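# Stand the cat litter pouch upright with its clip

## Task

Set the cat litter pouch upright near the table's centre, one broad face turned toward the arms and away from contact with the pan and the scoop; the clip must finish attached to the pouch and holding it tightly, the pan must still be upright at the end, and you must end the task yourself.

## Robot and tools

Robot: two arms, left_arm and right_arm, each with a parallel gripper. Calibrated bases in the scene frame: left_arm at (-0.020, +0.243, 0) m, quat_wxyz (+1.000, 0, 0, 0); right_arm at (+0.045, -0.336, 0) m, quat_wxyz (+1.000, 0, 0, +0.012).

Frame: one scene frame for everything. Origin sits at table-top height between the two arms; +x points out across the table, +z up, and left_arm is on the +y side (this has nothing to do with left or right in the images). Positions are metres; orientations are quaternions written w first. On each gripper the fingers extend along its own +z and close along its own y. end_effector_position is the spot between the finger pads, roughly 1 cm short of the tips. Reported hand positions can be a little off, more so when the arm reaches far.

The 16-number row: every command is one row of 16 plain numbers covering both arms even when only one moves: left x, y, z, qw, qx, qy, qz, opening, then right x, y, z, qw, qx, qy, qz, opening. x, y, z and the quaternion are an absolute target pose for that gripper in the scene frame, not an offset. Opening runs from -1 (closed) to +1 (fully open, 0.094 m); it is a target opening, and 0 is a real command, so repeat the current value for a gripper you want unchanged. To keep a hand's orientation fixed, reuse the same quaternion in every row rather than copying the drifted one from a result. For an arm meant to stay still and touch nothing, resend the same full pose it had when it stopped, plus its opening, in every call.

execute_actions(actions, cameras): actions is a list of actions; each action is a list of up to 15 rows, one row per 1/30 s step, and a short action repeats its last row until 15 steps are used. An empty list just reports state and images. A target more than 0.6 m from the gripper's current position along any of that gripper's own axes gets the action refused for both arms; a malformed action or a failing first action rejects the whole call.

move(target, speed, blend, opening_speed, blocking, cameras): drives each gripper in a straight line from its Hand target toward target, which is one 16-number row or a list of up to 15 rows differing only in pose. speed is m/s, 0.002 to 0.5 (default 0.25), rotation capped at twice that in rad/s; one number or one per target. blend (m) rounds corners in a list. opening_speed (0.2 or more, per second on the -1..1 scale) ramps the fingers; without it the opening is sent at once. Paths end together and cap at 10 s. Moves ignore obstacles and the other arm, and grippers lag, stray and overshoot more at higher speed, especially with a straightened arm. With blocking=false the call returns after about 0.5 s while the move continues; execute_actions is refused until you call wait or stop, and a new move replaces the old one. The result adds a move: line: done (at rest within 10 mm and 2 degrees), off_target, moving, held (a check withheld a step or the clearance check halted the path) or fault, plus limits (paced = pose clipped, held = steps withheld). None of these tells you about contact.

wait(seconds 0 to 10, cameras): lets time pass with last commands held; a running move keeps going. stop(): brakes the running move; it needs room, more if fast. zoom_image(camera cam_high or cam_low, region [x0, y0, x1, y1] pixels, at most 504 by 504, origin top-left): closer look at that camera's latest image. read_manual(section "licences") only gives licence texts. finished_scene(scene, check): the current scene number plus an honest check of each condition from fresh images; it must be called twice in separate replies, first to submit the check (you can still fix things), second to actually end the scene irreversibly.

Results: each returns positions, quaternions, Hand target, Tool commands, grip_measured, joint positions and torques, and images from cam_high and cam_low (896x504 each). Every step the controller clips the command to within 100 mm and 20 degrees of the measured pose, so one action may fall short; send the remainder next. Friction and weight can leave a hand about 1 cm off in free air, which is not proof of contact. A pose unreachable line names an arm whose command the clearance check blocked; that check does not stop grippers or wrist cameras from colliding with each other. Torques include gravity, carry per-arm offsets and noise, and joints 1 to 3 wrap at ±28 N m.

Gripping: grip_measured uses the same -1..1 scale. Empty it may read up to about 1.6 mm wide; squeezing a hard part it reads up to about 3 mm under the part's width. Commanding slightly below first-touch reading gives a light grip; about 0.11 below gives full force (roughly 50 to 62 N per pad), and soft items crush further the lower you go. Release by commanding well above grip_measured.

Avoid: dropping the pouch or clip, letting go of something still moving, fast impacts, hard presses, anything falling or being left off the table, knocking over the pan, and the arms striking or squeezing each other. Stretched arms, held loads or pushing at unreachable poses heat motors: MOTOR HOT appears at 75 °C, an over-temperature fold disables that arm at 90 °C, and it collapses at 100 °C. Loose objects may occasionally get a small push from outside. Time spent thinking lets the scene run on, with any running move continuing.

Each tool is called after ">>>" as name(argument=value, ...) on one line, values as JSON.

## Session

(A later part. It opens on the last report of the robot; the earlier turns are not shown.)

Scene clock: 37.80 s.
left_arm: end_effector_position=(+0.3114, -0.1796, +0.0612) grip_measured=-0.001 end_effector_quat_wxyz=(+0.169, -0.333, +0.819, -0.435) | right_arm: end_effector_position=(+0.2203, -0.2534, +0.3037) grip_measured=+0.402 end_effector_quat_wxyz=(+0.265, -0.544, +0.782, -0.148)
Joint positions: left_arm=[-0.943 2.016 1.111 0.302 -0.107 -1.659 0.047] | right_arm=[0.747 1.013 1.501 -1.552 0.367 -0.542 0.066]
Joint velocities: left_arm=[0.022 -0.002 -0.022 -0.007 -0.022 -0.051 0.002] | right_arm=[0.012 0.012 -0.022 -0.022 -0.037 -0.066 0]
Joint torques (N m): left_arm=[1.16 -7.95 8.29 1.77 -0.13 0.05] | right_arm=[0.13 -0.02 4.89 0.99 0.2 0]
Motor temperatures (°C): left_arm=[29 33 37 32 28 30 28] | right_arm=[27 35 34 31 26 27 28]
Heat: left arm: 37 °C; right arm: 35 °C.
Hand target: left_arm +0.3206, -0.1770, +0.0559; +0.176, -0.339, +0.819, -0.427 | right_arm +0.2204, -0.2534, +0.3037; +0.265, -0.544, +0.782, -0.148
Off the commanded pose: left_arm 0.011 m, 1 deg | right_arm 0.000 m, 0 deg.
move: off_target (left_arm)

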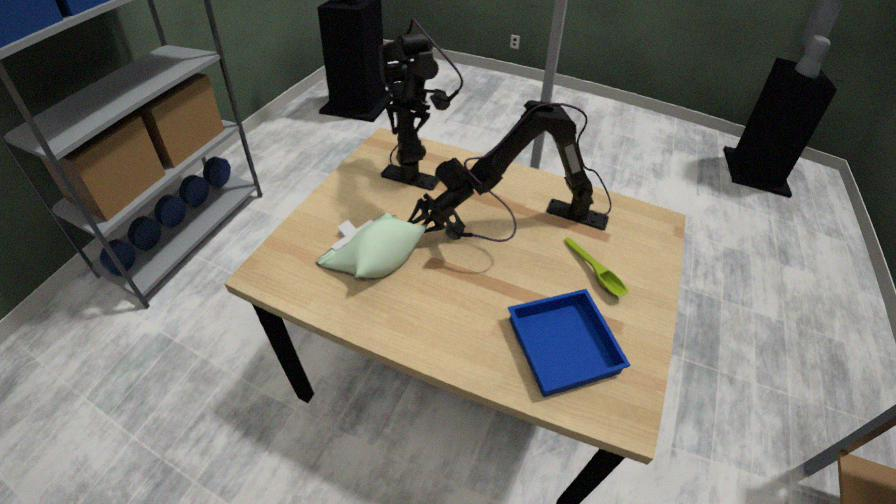

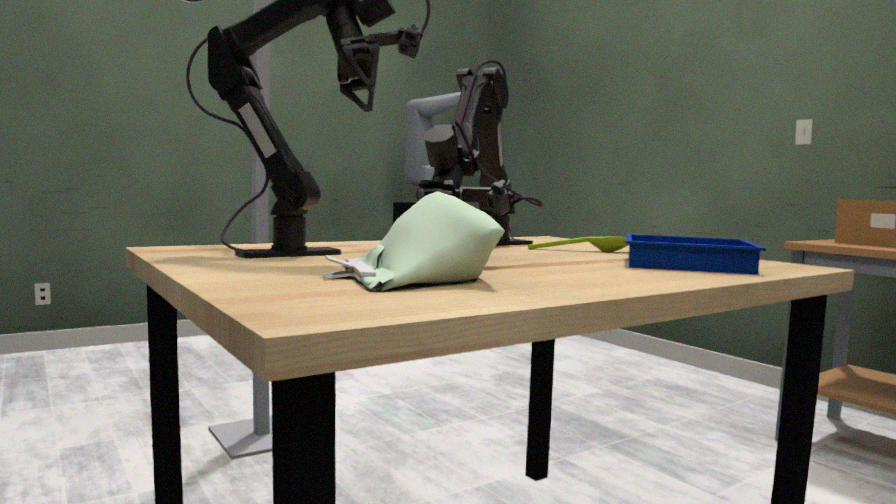

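>>> execute_actions(actions=[])

Scene clock: 38.30 s.
left_arm: end_effector_position=(+0.3114, -0.1796, +0.0612) grip_measured=-0.001 end_effector_quat_wxyz=(+0.169, -0.333, +0.819, -0.435) | right_arm: end_effector_position=(+0.2203, -0.2534, +0.3037) grip_measured=+0.402 end_effector_quat_wxyz=(+0.265, -0.544, +0.782, -0.148)
Joint positions: left_arm=[-0.943 2.016 1.111 0.302 -0.107 -1.659 0.047] | right_arm=[0.747 1.013 1.501 -1.552 0.367 -0.542 0.066]
Joint velocities: left_arm=[0.022 0.012 -0.012 -0.022 -0.081 -0.007 -0.001] | right_arm=[-0.007 -0.002 -0.012 -0.037 0.007 0.022 0.003]
Joint torques (N m): left_arm=[0.94 -7.8 8.57 1.73 -0.17 0.1] | right_arm=[-0.05 -0.34 5.19 1.01 0.17 -0.04]
Motor temperatures (°C): left_arm=[29 33 37 32 28 30 28] | right_arm=[27 35 34 31 26 27 28]
Heat: left arm: 37 °C; right arm: 35 °C.
Hand target: left_arm +0.3206, -0.1770, +0.0559; +0.177, -0.339, +0.819, -0.427 | right_arm +0.2204, -0.2534, +0.3037; +0.265, -0.544, +0.782, -0.148
Tool commands: left_gripper/opening=+0.0 right_gripper/opening=+0.4
Off the commanded pose: left_arm 0.011 m, 1 deg | right_arm 0.000 m, 0 deg.

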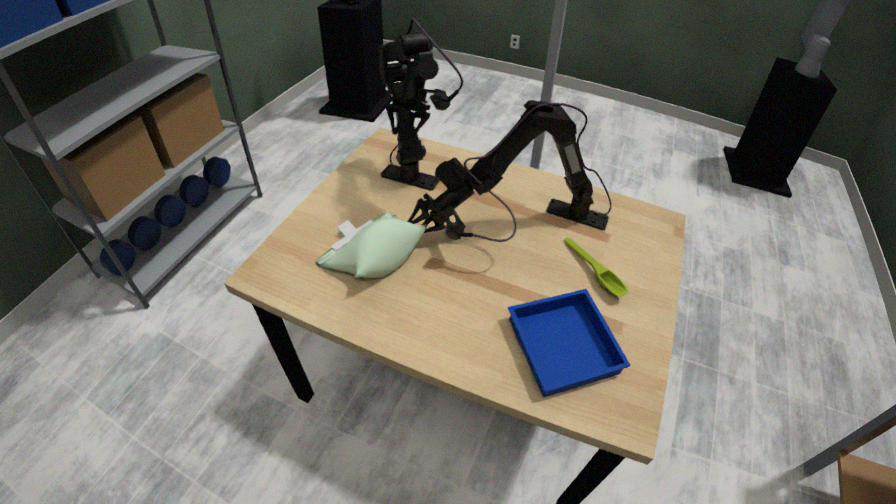

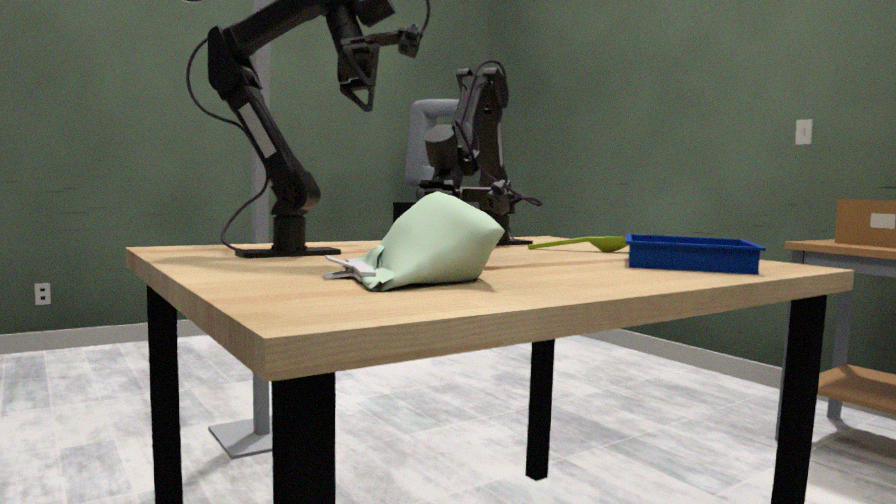

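>>> zoom_image(camera="cam_high", region=[300, 140, 540, 300])

>>> zoom_image(camera="cam_low", region=[300, 120, 620, 300])

Scaled by 2.100.

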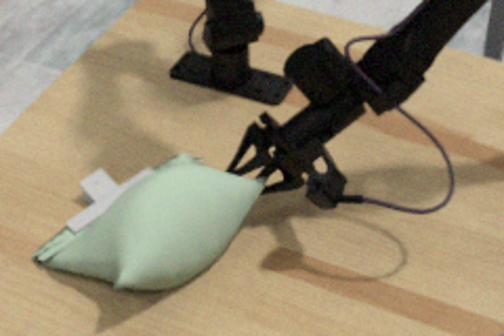

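Scaled by 1.575.

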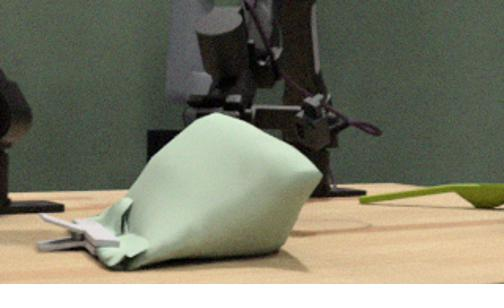

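>>> move(target=[0.321,-0.177,0.056,0.1767,-0.3394,0.8195,-0.4266,-1.0,0.2204,-0.2534,0.3037,0.265,-0.544,0.782,-0.148,0.4], opening_speed=0.7, speed=0.1)

>>> zoom_image(camera="cam_high", region=[300, 140, 540, 300])

>>> zoom_image(camera="cam_low", region=[300, 120, 620, 300])

Scene clock: 40.17 s.
left_arm: end_effector_position=(+0.3106, -0.1811, +0.0607) grip_measured=-0.995 end_effector_quat_wxyz=(+0.165, -0.332, +0.821, -0.435) | right_arm: end_effector_position=(+0.2203, -0.2534, +0.3037) grip_measured=+0.402 end_effector_quat_wxyz=(+0.265, -0.544, +0.782, -0.148)
Joint positions: left_arm=[-0.943 2.018 1.117 0.296 -0.098 -1.659 0] | right_arm=[0.747 1.013 1.501 -1.552 0.367 -0.542 0.066]
Joint velocities: left_arm=[0.012 0.002 0.002 -0.022 -0.007 -0.022 0] | right_arm=[-0.012 -0.007 0.002 -0.022 -0.007 0.022 0.001]
Joint torques (N m): left_arm=[1.14 -8.12 7.82 1.79 -0.29 0.06] | right_arm=[-0.01 -0.1 5.04 0.98 0.15 0.02]
Motor temperatures (°C): left_arm=[29 33 37 32 28 30 28] | right_arm=[27 35 34 31 26 27 28]
Heat: left arm: 37 °C; right arm: 35 °C.
Hand target: left_arm +0.3207, -0.1768, +0.0560; +0.177, -0.340, +0.819, -0.427 | right_arm +0.2204, -0.2534, +0.3037; +0.265, -0.544, +0.782, -0.148
Off the commanded pose: left_arm 0.012 m, 2 deg | right_arm 0.000 m, 0 deg.
move: off_target (left_arm)

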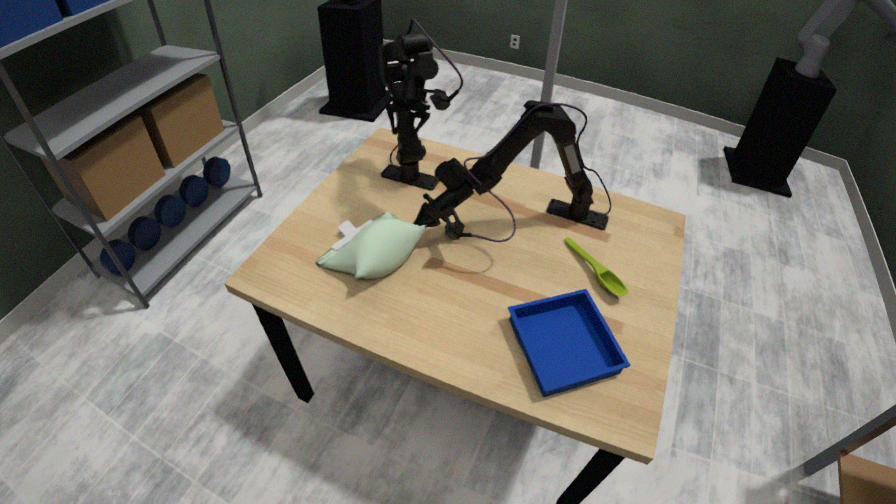

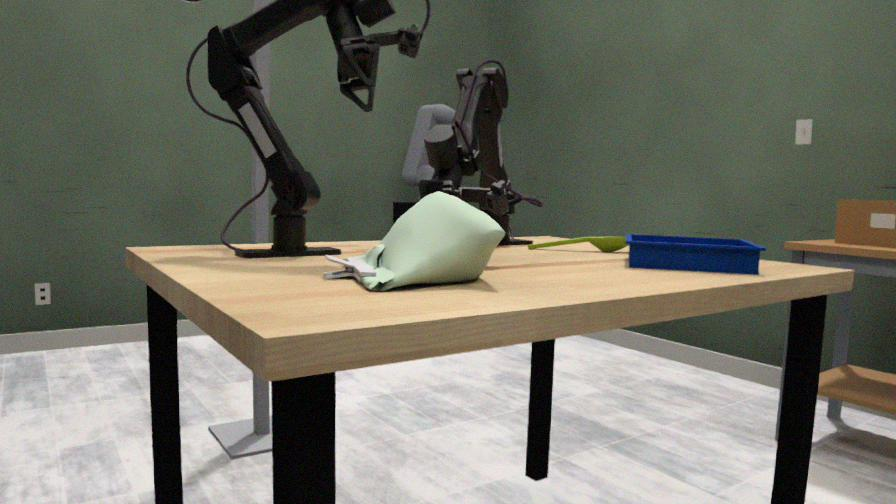

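Scaled by 2.100.

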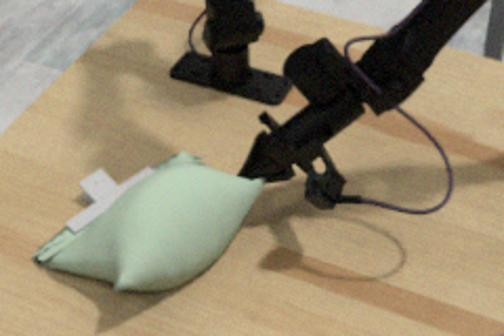

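Scaled by 1.575.

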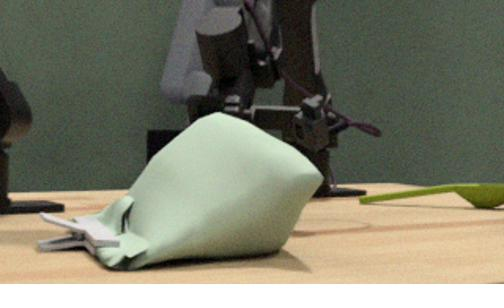

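>>> zoom_image(camera="cam_high", region=[310, 195, 440, 285])

>>> zoom_image(camera="cam_low", region=[310, 170, 530, 310])

Scaled by 3.877.

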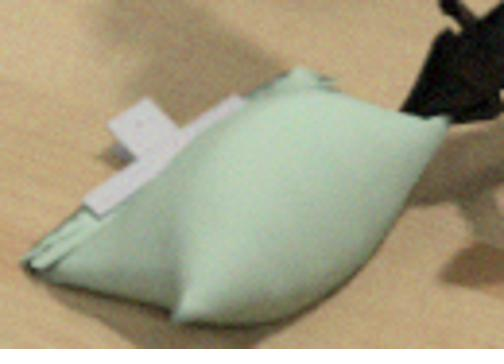

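Scaled by 2.291.

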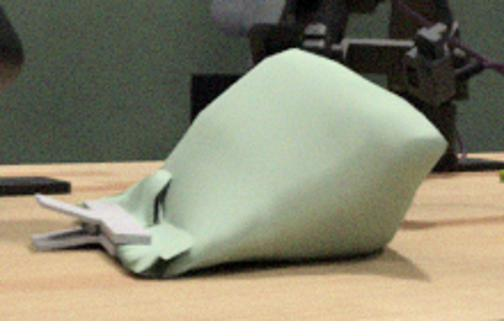

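>>> move(target=[[0.286,-0.142,0.090,0.1767,-0.3394,0.8195,-0.4266,-1.0,0.2204,-0.2534,0.3037,0.265,-0.544,0.782,-0.148,0.4],[0.262,-0.122,0.082,0.2333,-0.3332,0.7483,-0.5240,-1.0,0.2204,-0.2534,0.3037,0.265,-0.544,0.782,-0.148,0.4]], speed=0.12, blend=0.01)

>>> move(target=[0.262,-0.122,0.082,0.2333,-0.3332,0.7483,-0.5240,0.1,0.2204,-0.2534,0.3037,0.265,-0.544,0.782,-0.148,0.4], speed=0.1, opening_speed=2.0)

>>> zoom_image(camera="cam_high", region=[340, 155, 500, 265])

>>> zoom_image(camera="cam_low", region=[400, 150, 580, 290])

Scene clock: 48.57 s.
left_arm: end_effector_position=(+0.2655, -0.1252, +0.0910) grip_measured=-0.995 end_effector_quat_wxyz=(+0.229, -0.332, +0.743, -0.535) | right_arm: end_effector_position=(+0.2203, -0.2534, +0.3037) grip_measured=+0.402 end_effector_quat_wxyz=(+0.265, -0.544, +0.782, -0.148)
Joint positions: left_arm=[-1.007 1.815 0.642 0.832 -0.246 -1.674 0] | right_arm=[0.747 1.013 1.501 -1.552 0.367 -0.542 0.066]
Joint velocities: left_arm=[-0.002 -0.012 0.007 -0.037 0.007 0.051 0] | right_arm=[-0.002 -0.007 -0.022 0.022 0.037 -0.066 0]
Joint torques (N m): left_arm=[-0.39 -6.08 4.57 2.14 -0.15 0.14] | right_arm=[0.03 -0.01 5.15 1.07 0.2 0.01]
Motor temperatures (°C): left_arm=[29 34 37 34 28 30 28] | right_arm=[27 34 34 31 26 27 28]
Heat: left arm: 37 °C; right arm: 34 °C.
Hand target: left_arm +0.2635, -0.1225, +0.0825; +0.233, -0.330, +0.749, -0.525 | right_arm +0.2204, -0.2534, +0.3037; +0.265, -0.544, +0.782, -0.148
Off the commanded pose: left_arm 0.010 m, 1 deg | right_arm 0.000 m, 0 deg.
move: done

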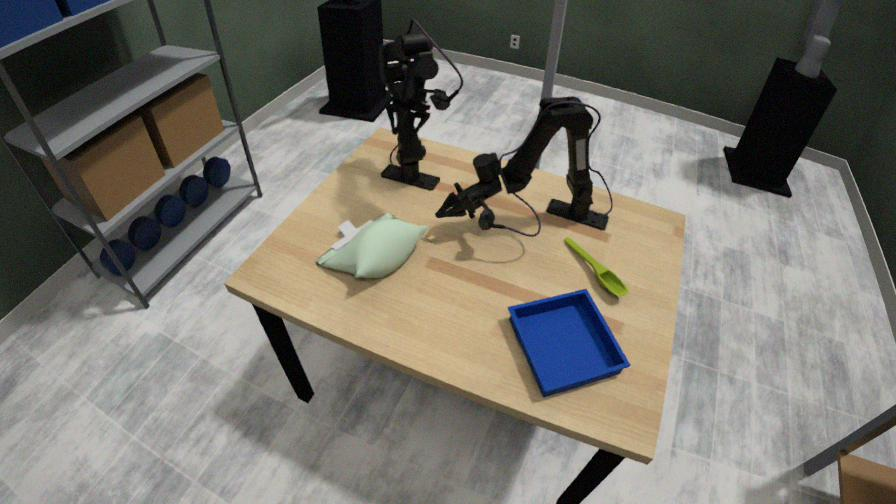

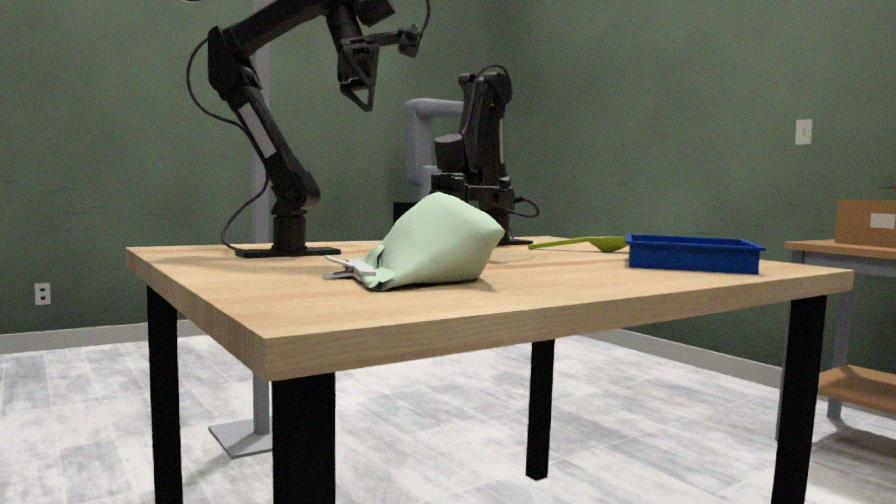

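Scene clock: 49.37 s.
left_arm: end_effector_position=(+0.2650, -0.1253, +0.0911) grip_measured=+0.099 end_effector_quat_wxyz=(+0.231, -0.333, +0.742, -0.534) | right_arm: end_effector_position=(+0.2203, -0.2534, +0.3037) grip_measured=+0.402 end_effector_quat_wxyz=(+0.265, -0.544, +0.782, -0.148)
Joint positions: left_arm=[-1.011 1.815 0.642 0.832 -0.255 -1.674 0.052] | right_arm=[0.747 1.013 1.501 -1.552 0.367 -0.542 0.066]
Joint velocities: left_arm=[0.012 0.027 -0.002 -0.051 -0.037 -0.022 0] | right_arm=[-0.007 -0.002 0.007 0.037 -0.022 0.007 0.001]
Joint torques (N m): left_arm=[-0.59 -6.12 4.33 2.12 -0.17 0.07] | right_arm=[-0.09 -0.1 5.07 1.02 0.21 -0.05]
Motor temperatures (°C): left_arm=[29 34 37 34 28 30 28] | right_arm=[27 34 34 31 26 27 28]
Heat: left arm: 37 °C; right arm: 34 °C.
Hand target: left_arm +0.2619, -0.1218, +0.0821; +0.233, -0.333, +0.748, -0.524 | right_arm +0.2204, -0.2534, +0.3037; +0.265, -0.544, +0.782, -0.148
Off the commanded pose: left_arm 0.010 m, 1 deg | right_arm 0.000 m, 0 deg.
move: done

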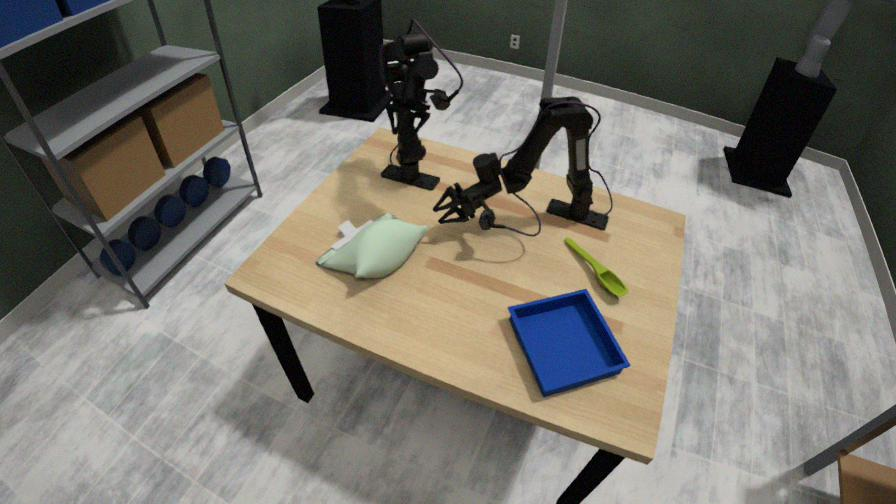

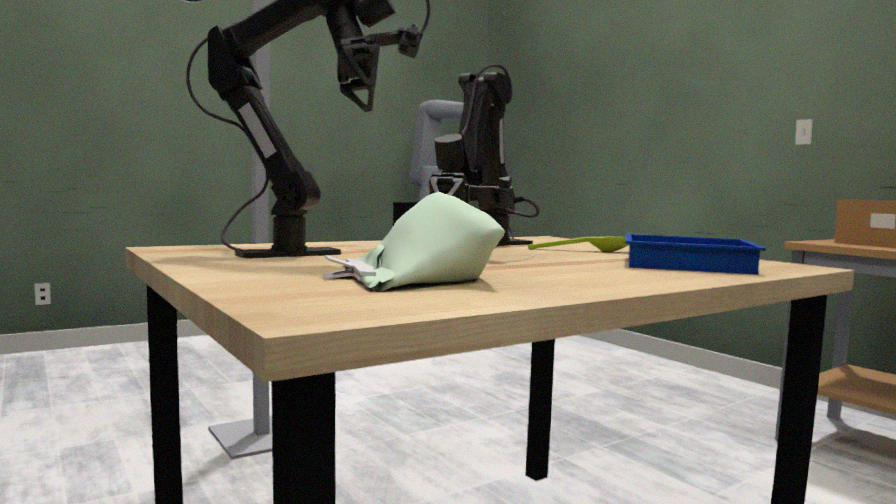

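Scaled by 3.150.

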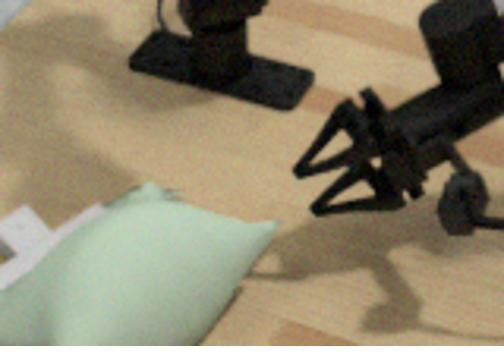

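Scaled by 2.800.

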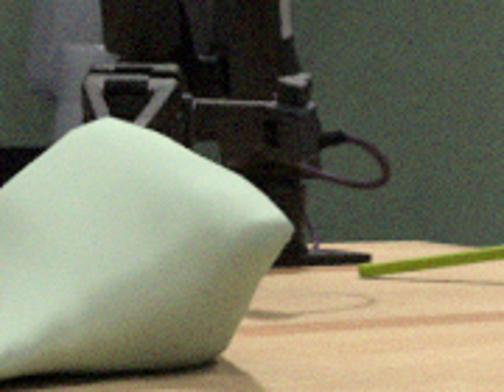

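>>> move(target=[0.297,-0.112,0.092,0.2333,-0.3332,0.7483,-0.5240,0.1,0.2204,-0.2534,0.3037,0.265,-0.544,0.782,-0.148,0.4], speed=0.1)

>>> zoom_image(camera="cam_high", region=[340, 155, 500, 265])

>>> zoom_image(camera="cam_low", region=[400, 150, 580, 290])

Scene clock: 53.90 s.
left_arm: end_effector_position=(+0.2951, -0.1091, +0.0934) grip_measured=+0.099 end_effector_quat_wxyz=(+0.231, -0.339, +0.742, -0.530) | right_arm: end_effector_position=(+0.2203, -0.2534, +0.3037) grip_measured=+0.402 end_effector_quat_wxyz=(+0.265, -0.544, +0.782, -0.148)
Joint positions: left_arm=[-0.904 1.815 0.668 0.804 -0.164 -1.646 0.052] | right_arm=[0.747 1.013 1.501 -1.552 0.367 -0.542 0.066]
Joint velocities: left_arm=[0.002 0.012 0.007 0.037 0.007 -0.007 0] | right_arm=[0.012 -0.007 -0.007 0.007 -0.007 -0.081 0]
Joint torques (N m): left_arm=[0.14 -6.46 7.41 1.84 -0.03 0.14] | right_arm=[-0.05 -0.16 5.24 1.02 0.18 0.03]
Motor temperatures (°C): left_arm=[29 33 37 34 28 30 28] | right_arm=[27 34 34 31 26 27 28]
Heat: left arm: 37 °C; right arm: 34 °C.
Hand target: left_arm +0.2970, -0.1122, +0.0920; +0.232, -0.334, +0.748, -0.525 | right_arm +0.2204, -0.2534, +0.3037; +0.265, -0.544, +0.782, -0.148
Off the commanded pose: left_arm 0.004 m, 1 deg | right_arm 0.000 m, 0 deg.
move: done

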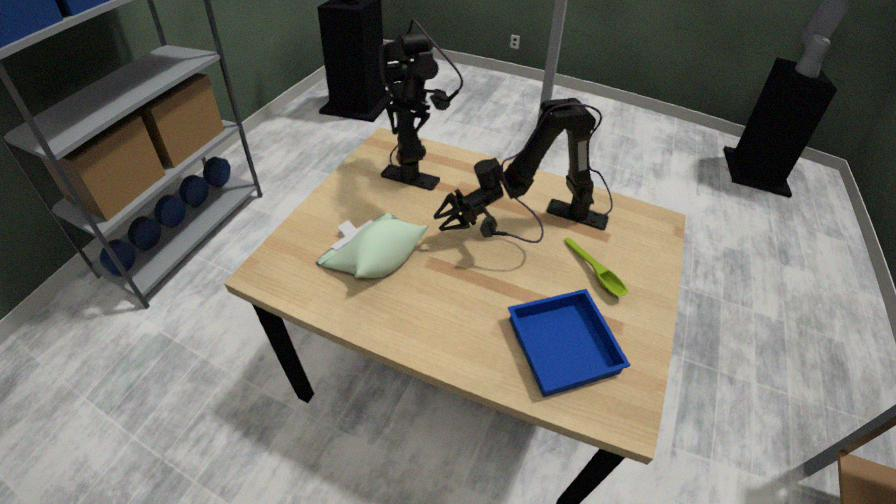

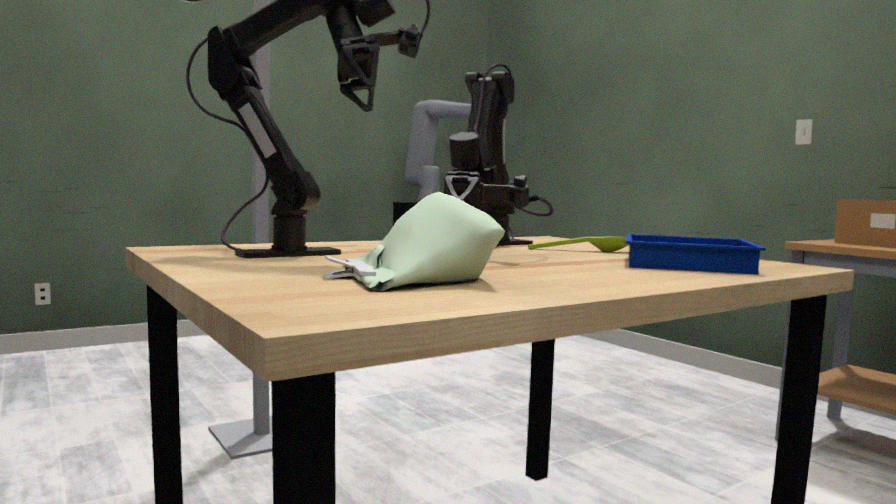

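Scaled by 3.150.

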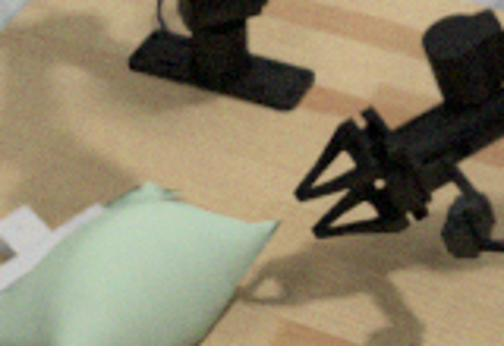

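Scaled by 2.800.

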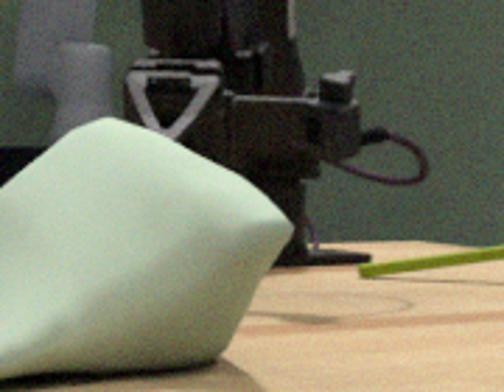

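>>> move(target=[0.308,-0.136,0.088,0.2333,-0.3332,0.7483,-0.5240,0.3,0.2204,-0.2534,0.3037,0.265,-0.544,0.782,-0.148,0.4], speed=0.08)

>>> zoom_image(camera="cam_high", region=[380, 180, 480, 250])

>>> zoom_image(camera="cam_low", region=[400, 150, 580, 290])

Scene clock: 55.63 s.
left_arm: end_effector_position=(+0.3058, -0.1328, +0.0923) grip_measured=+0.299 end_effector_quat_wxyz=(+0.229, -0.334, +0.743, -0.533) | right_arm: end_effector_position=(+0.2203, -0.2534, +0.3037) grip_measured=+0.402 end_effector_quat_wxyz=(+0.265, -0.544, +0.782, -0.148)
Joint positions: left_arm=[-0.918 1.894 0.77 0.787 -0.167 -1.645 0.061] | right_arm=[0.747 1.013 1.501 -1.552 0.367 -0.542 0.066]
Joint velocities: left_arm=[-0.027 0.002 -0.002 -0.037 -0.007 0.037 0.001] | right_arm=[-0.002 -0.002 -0.002 -0.081 -0.022 -0.037 0]
Joint torques (N m): left_arm=[-0.32 -6.68 7.64 1.88 -0.16 0.11] | right_arm=[0.14 -0.18 4.96 0.98 0.2 0.01]
Motor temperatures (°C): left_arm=[29 33 37 34 28 30 28] | right_arm=[27 34 34 31 26 27 28]
Heat: left arm: 37 °C; right arm: 34 °C.
Hand target: left_arm +0.3075, -0.1359, +0.0877; +0.233, -0.333, +0.748, -0.524 | right_arm +0.2204, -0.2534, +0.3037; +0.265, -0.544, +0.782, -0.148
Off the commanded pose: left_arm 0.006 m, 1 deg | right_arm 0.000 m, 0 deg.
move: done

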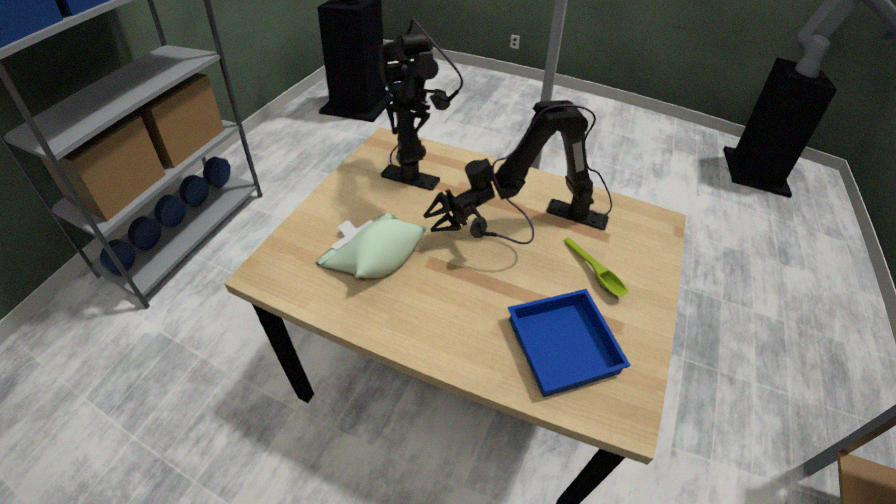

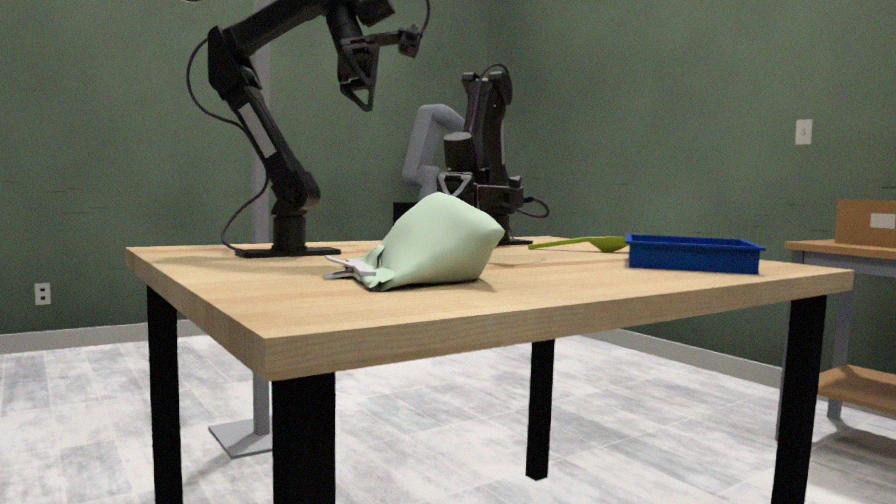

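Scaled by 5.040.

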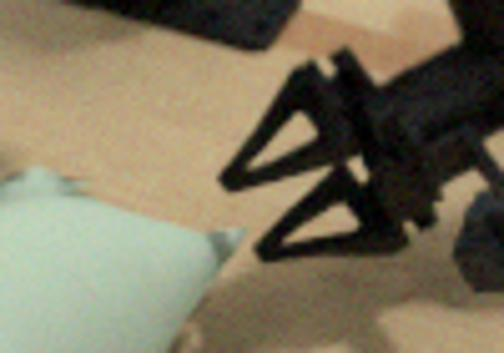

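Scaled by 2.800.

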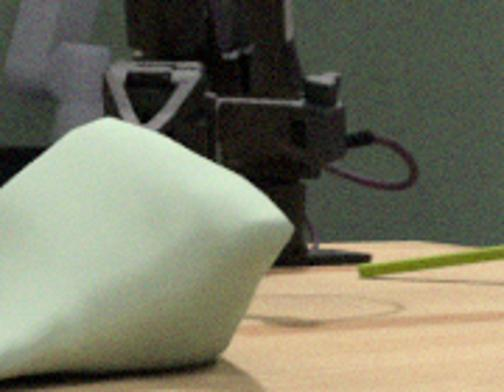

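>>> move(target=[0.3170,-0.1445,0.084,0.2333,-0.3332,0.7483,-0.5240,0.3,0.2204,-0.2534,0.3037,0.265,-0.544,0.782,-0.148,0.4], speed=0.06)

>>> zoom_image(camera="cam_high", region=[380, 180, 480, 250])

Scene clock: 56.97 s.
left_arm: end_effector_position=(+0.3132, -0.1425, +0.0889) grip_measured=+0.299 end_effector_quat_wxyz=(+0.230, -0.334, +0.743, -0.533) | right_arm: end_effector_position=(+0.2203, -0.2534, +0.3037) grip_measured=+0.402 end_effector_quat_wxyz=(+0.265, -0.544, +0.782, -0.148)
Joint positions: left_arm=[-0.918 1.94 0.82 0.783 -0.167 -1.645 0.061] | right_arm=[0.747 1.013 1.501 -1.552 0.367 -0.542 0.066]
Joint velocities: left_arm=[0.002 0.007 -0.007 -0.051 -0.022 0.007 0] | right_arm=[-0.007 -0.007 0.007 0.022 0.007 -0.037 0]
Joint torques (N m): left_arm=[0.12 -7.15 7.57 1.87 -0.09 0.13] | right_arm=[0.17 -0.09 5.27 1.03 0.17 -0.04]
Motor temperatures (°C): left_arm=[29 33 37 34 28 30 28] | right_arm=[27 34 34 31 26 27 28]
Heat: left arm: 37 °C; right arm: 34 °C.
Hand target: left_arm +0.3166, -0.1443, +0.0838; +0.233, -0.333, +0.748, -0.524 | right_arm +0.2204, -0.2534, +0.3037; +0.265, -0.544, +0.782, -0.148
Off the commanded pose: left_arm 0.006 m, 1 deg | right_arm 0.000 m, 0 deg.
move: done

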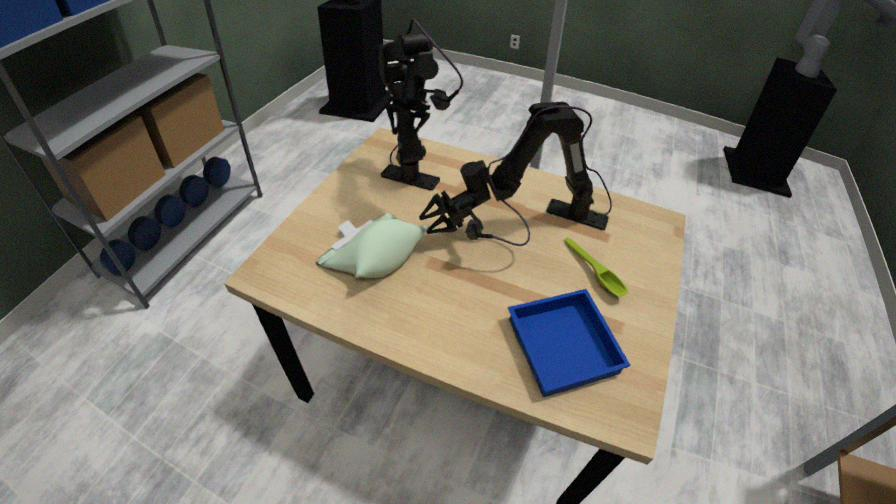

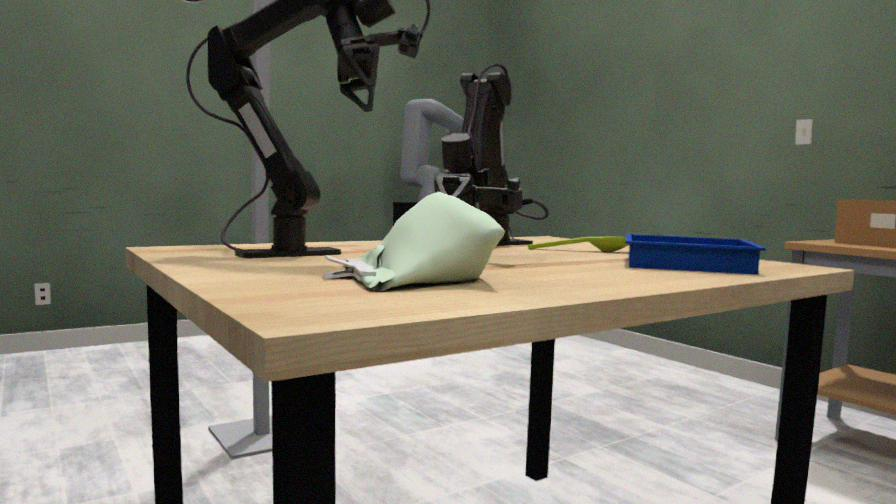

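Scaled by 5.040.

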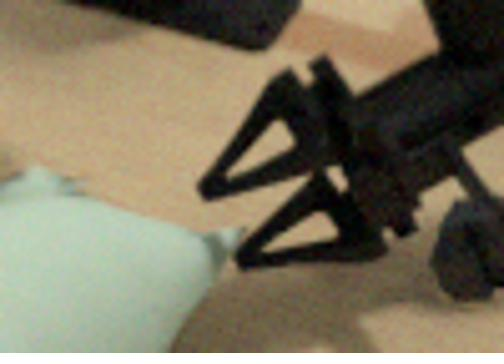

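>>> move(target=[0.3170,-0.1445,0.084,0.2333,-0.3332,0.7483,-0.5240,-0.5,0.2204,-0.2534,0.3037,0.265,-0.544,0.782,-0.148,0.4], speed=0.06, opening_speed=1.0)

>>> zoom_image(camera="cam_high", region=[380, 180, 480, 250])

Scene clock: 58.50 s.
left_arm: end_effector_position=(+0.3122, -0.1412, +0.0829) grip_measured=-0.499 end_effector_quat_wxyz=(+0.228, -0.336, +0.749, -0.524) | right_arm: end_effector_position=(+0.2203, -0.2534, +0.3037) grip_measured=+0.402 end_effector_quat_wxyz=(+0.265, -0.544, +0.782, -0.148)
Joint positions: left_arm=[-0.918 1.944 0.82 0.764 -0.167 -1.645 0.024] | right_arm=[0.747 1.013 1.501 -1.552 0.367 -0.542 0.066]
Joint velocities: left_arm=[0.017 -0.012 0.002 -0.007 0.007 -0.066 0] | right_arm=[-0.007 -0.002 0.017 -0.022 0.037 -0.051 0.001]
Joint torques (N m): left_arm=[0.32 -7.16 7.36 2.03 -0.07 0.09] | right_arm=[-0.01 -0.28 4.96 1 0.18 0.01]
Motor temperatures (°C): left_arm=[29 33 37 35 28 30 28] | right_arm=[27 34 34 31 26 27 28]
Heat: left arm: 37 °C; right arm: 34 °C.
Hand target: left_arm +0.3168, -0.1443, +0.0841; +0.233, -0.333, +0.748, -0.524 | right_arm +0.2204, -0.2534, +0.3037; +0.265, -0.544, +0.782, -0.148
Off the commanded pose: left_arm 0.006 m, 1 deg | right_arm 0.000 m, 0 deg.
move: done

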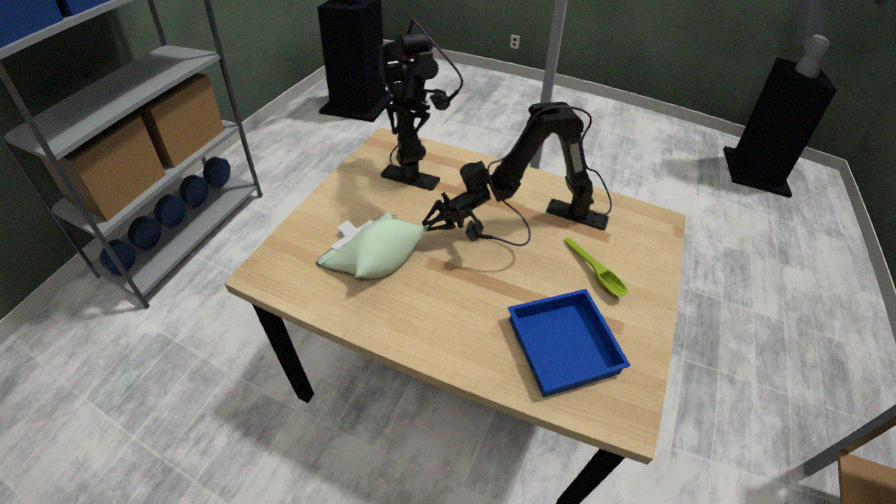

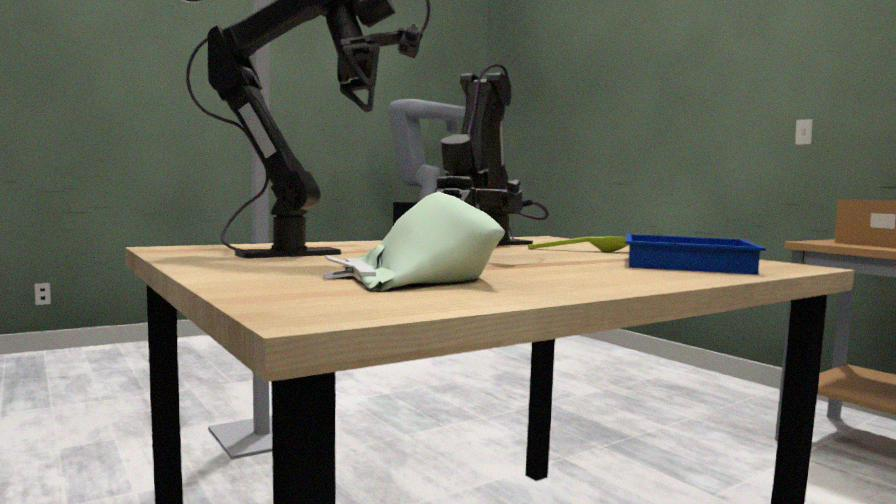

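Scaled by 5.040.

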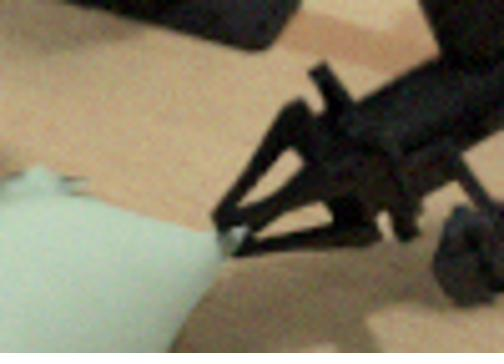

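>>> move(target=[0.3170,-0.1445,0.084,0.2333,-0.3332,0.7483,-0.5240,-1.0,0.2204,-0.2534,0.3037,0.265,-0.544,0.782,-0.148,0.4], speed=0.06, opening_speed=0.5)

>>> zoom_image(camera="cam_high", region=[380, 180, 480, 250])

Scene clock: 64.70 s.
left_arm: end_effector_position=(+0.3118, -0.1414, +0.0797) grip_measured=-0.986 end_effector_quat_wxyz=(+0.224, -0.338, +0.751, -0.521) | right_arm: end_effector_position=(+0.2203, -0.2534, +0.3037) grip_measured=+0.402 end_effector_quat_wxyz=(+0.265, -0.544, +0.782, -0.148)
Joint positions: left_arm=[-0.918 1.949 0.822 0.758 -0.165 -1.652 0.001] | right_arm=[0.747 1.013 1.501 -1.552 0.367 -0.542 0.066]
Joint velocities: left_arm=[0.002 -0.007 0.007 -0.037 0.051 0.022 0] | right_arm=[0.002 -0.017 -0.017 0.022 0.022 0.007 0.001]
Joint torques (N m): left_arm=[0.31 -7.76 7.39 2.08 -0.11 0.21] | right_arm=[-0.01 -0.28 4.93 1.05 0.21 -0.03]
Motor temperatures (°C): left_arm=[29 34 38 35 28 30 28] | right_arm=[27 34 34 31 26 27 28]
Heat: left arm: 38 °C; right arm: 34 °C.
Hand target: left_arm +0.3169, -0.1444, +0.0840; +0.233, -0.333, +0.748, -0.524 | right_arm +0.2204, -0.2534, +0.3037; +0.265, -0.544, +0.782, -0.148
Off the commanded pose: left_arm 0.007 m, 1 deg | right_arm 0.000 m, 0 deg.
move: done

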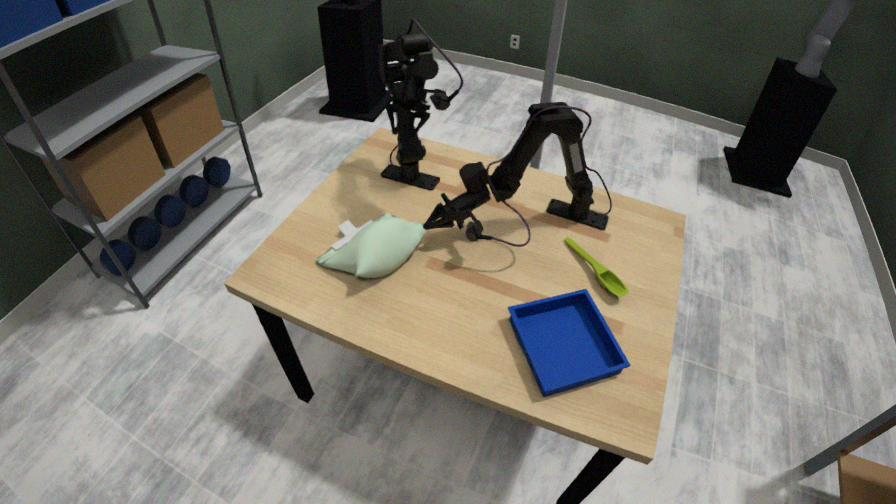

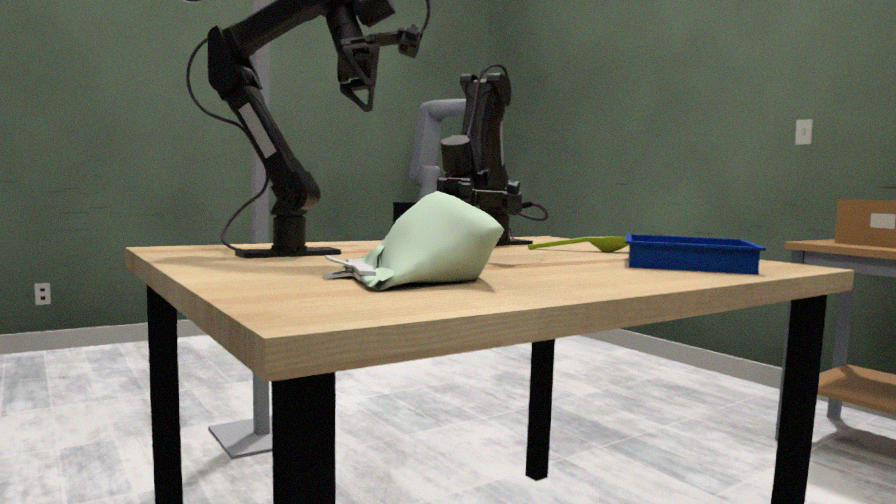

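Scaled by 5.040.

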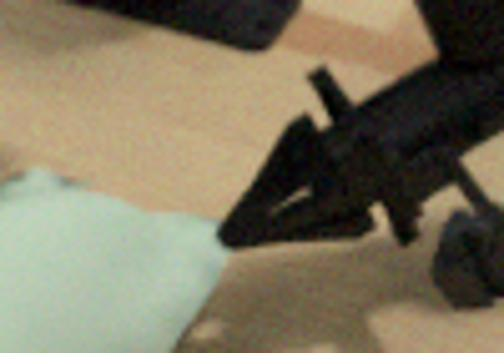

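>>> move(target=[0.3180,-0.1080,0.0880,0.2333,-0.3332,0.7483,-0.5240,-1.0,0.2204,-0.2534,0.3037,0.265,-0.544,0.782,-0.148,0.4], speed=0.06)

>>> zoom_image(camera="cam_high", region=[310, 180, 480, 290])

Scene clock: 66.33 s.
left_arm: end_effector_position=(+0.3136, -0.1171, +0.0749) grip_measured=-0.986 end_effector_quat_wxyz=(+0.211, -0.338, +0.755, -0.520) | right_arm: end_effector_position=(+0.2203, -0.2534, +0.3037) grip_measured=+0.402 end_effector_quat_wxyz=(+0.265, -0.544, +0.782, -0.148)
Joint positions: left_arm=[-0.856 1.908 0.746 0.782 -0.084 -1.639 0.001] | right_arm=[0.747 1.013 1.501 -1.552 0.367 -0.542 0.066]
Joint velocities: left_arm=[-0.007 -0.012 0.007 -0.037 0.051 0.022 -0.001] | right_arm=[-0.002 -0.002 0.007 -0.007 -0.007 0.051 0]
Joint torques (N m): left_arm=[0.99 -10.85 4.11 2.12 -0.27 0.27] | right_arm=[0.12 -0.09 5.09 1.01 0.22 0.02]
Motor temperatures (°C): left_arm=[29 35 38 35 28 30 28] | right_arm=[27 34 34 31 26 27 28]
Heat: left arm: 38 °C; right arm: 34 °C.
Hand target: left_arm +0.3184, -0.1086, +0.0877; +0.232, -0.334, +0.748, -0.524 | right_arm +0.2204, -0.2534, +0.3037; +0.265, -0.544, +0.782, -0.148
Off the commanded pose: left_arm 0.017 m, 3 deg | right_arm 0.000 m, 0 deg.
move: off_target (left_arm)

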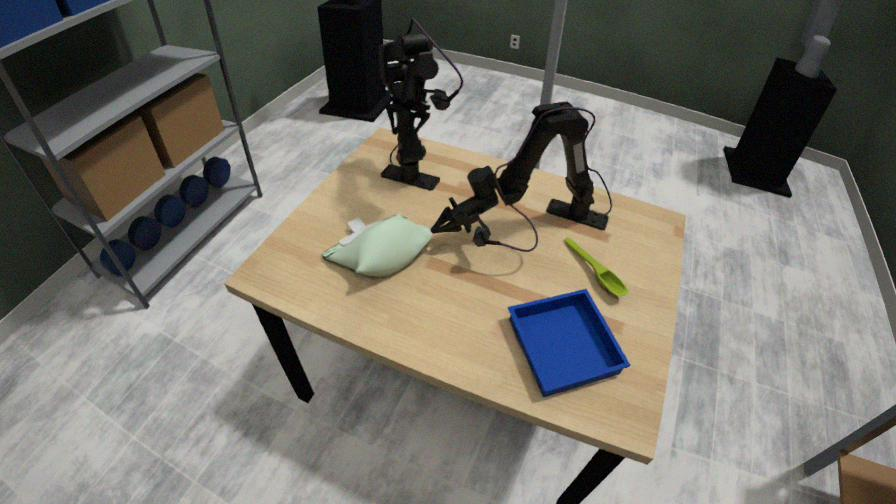

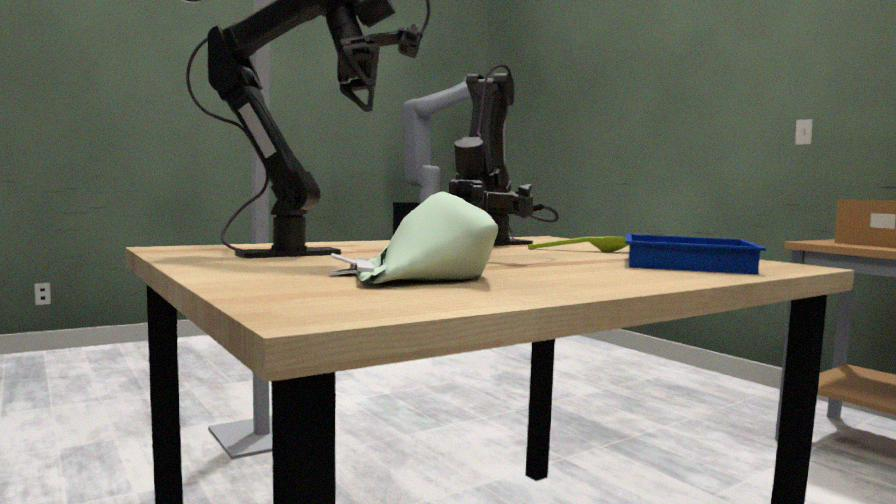

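Scaled by 2.965.

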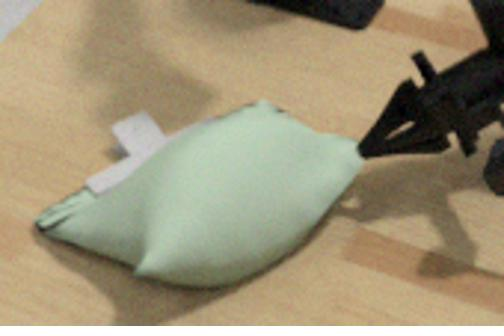

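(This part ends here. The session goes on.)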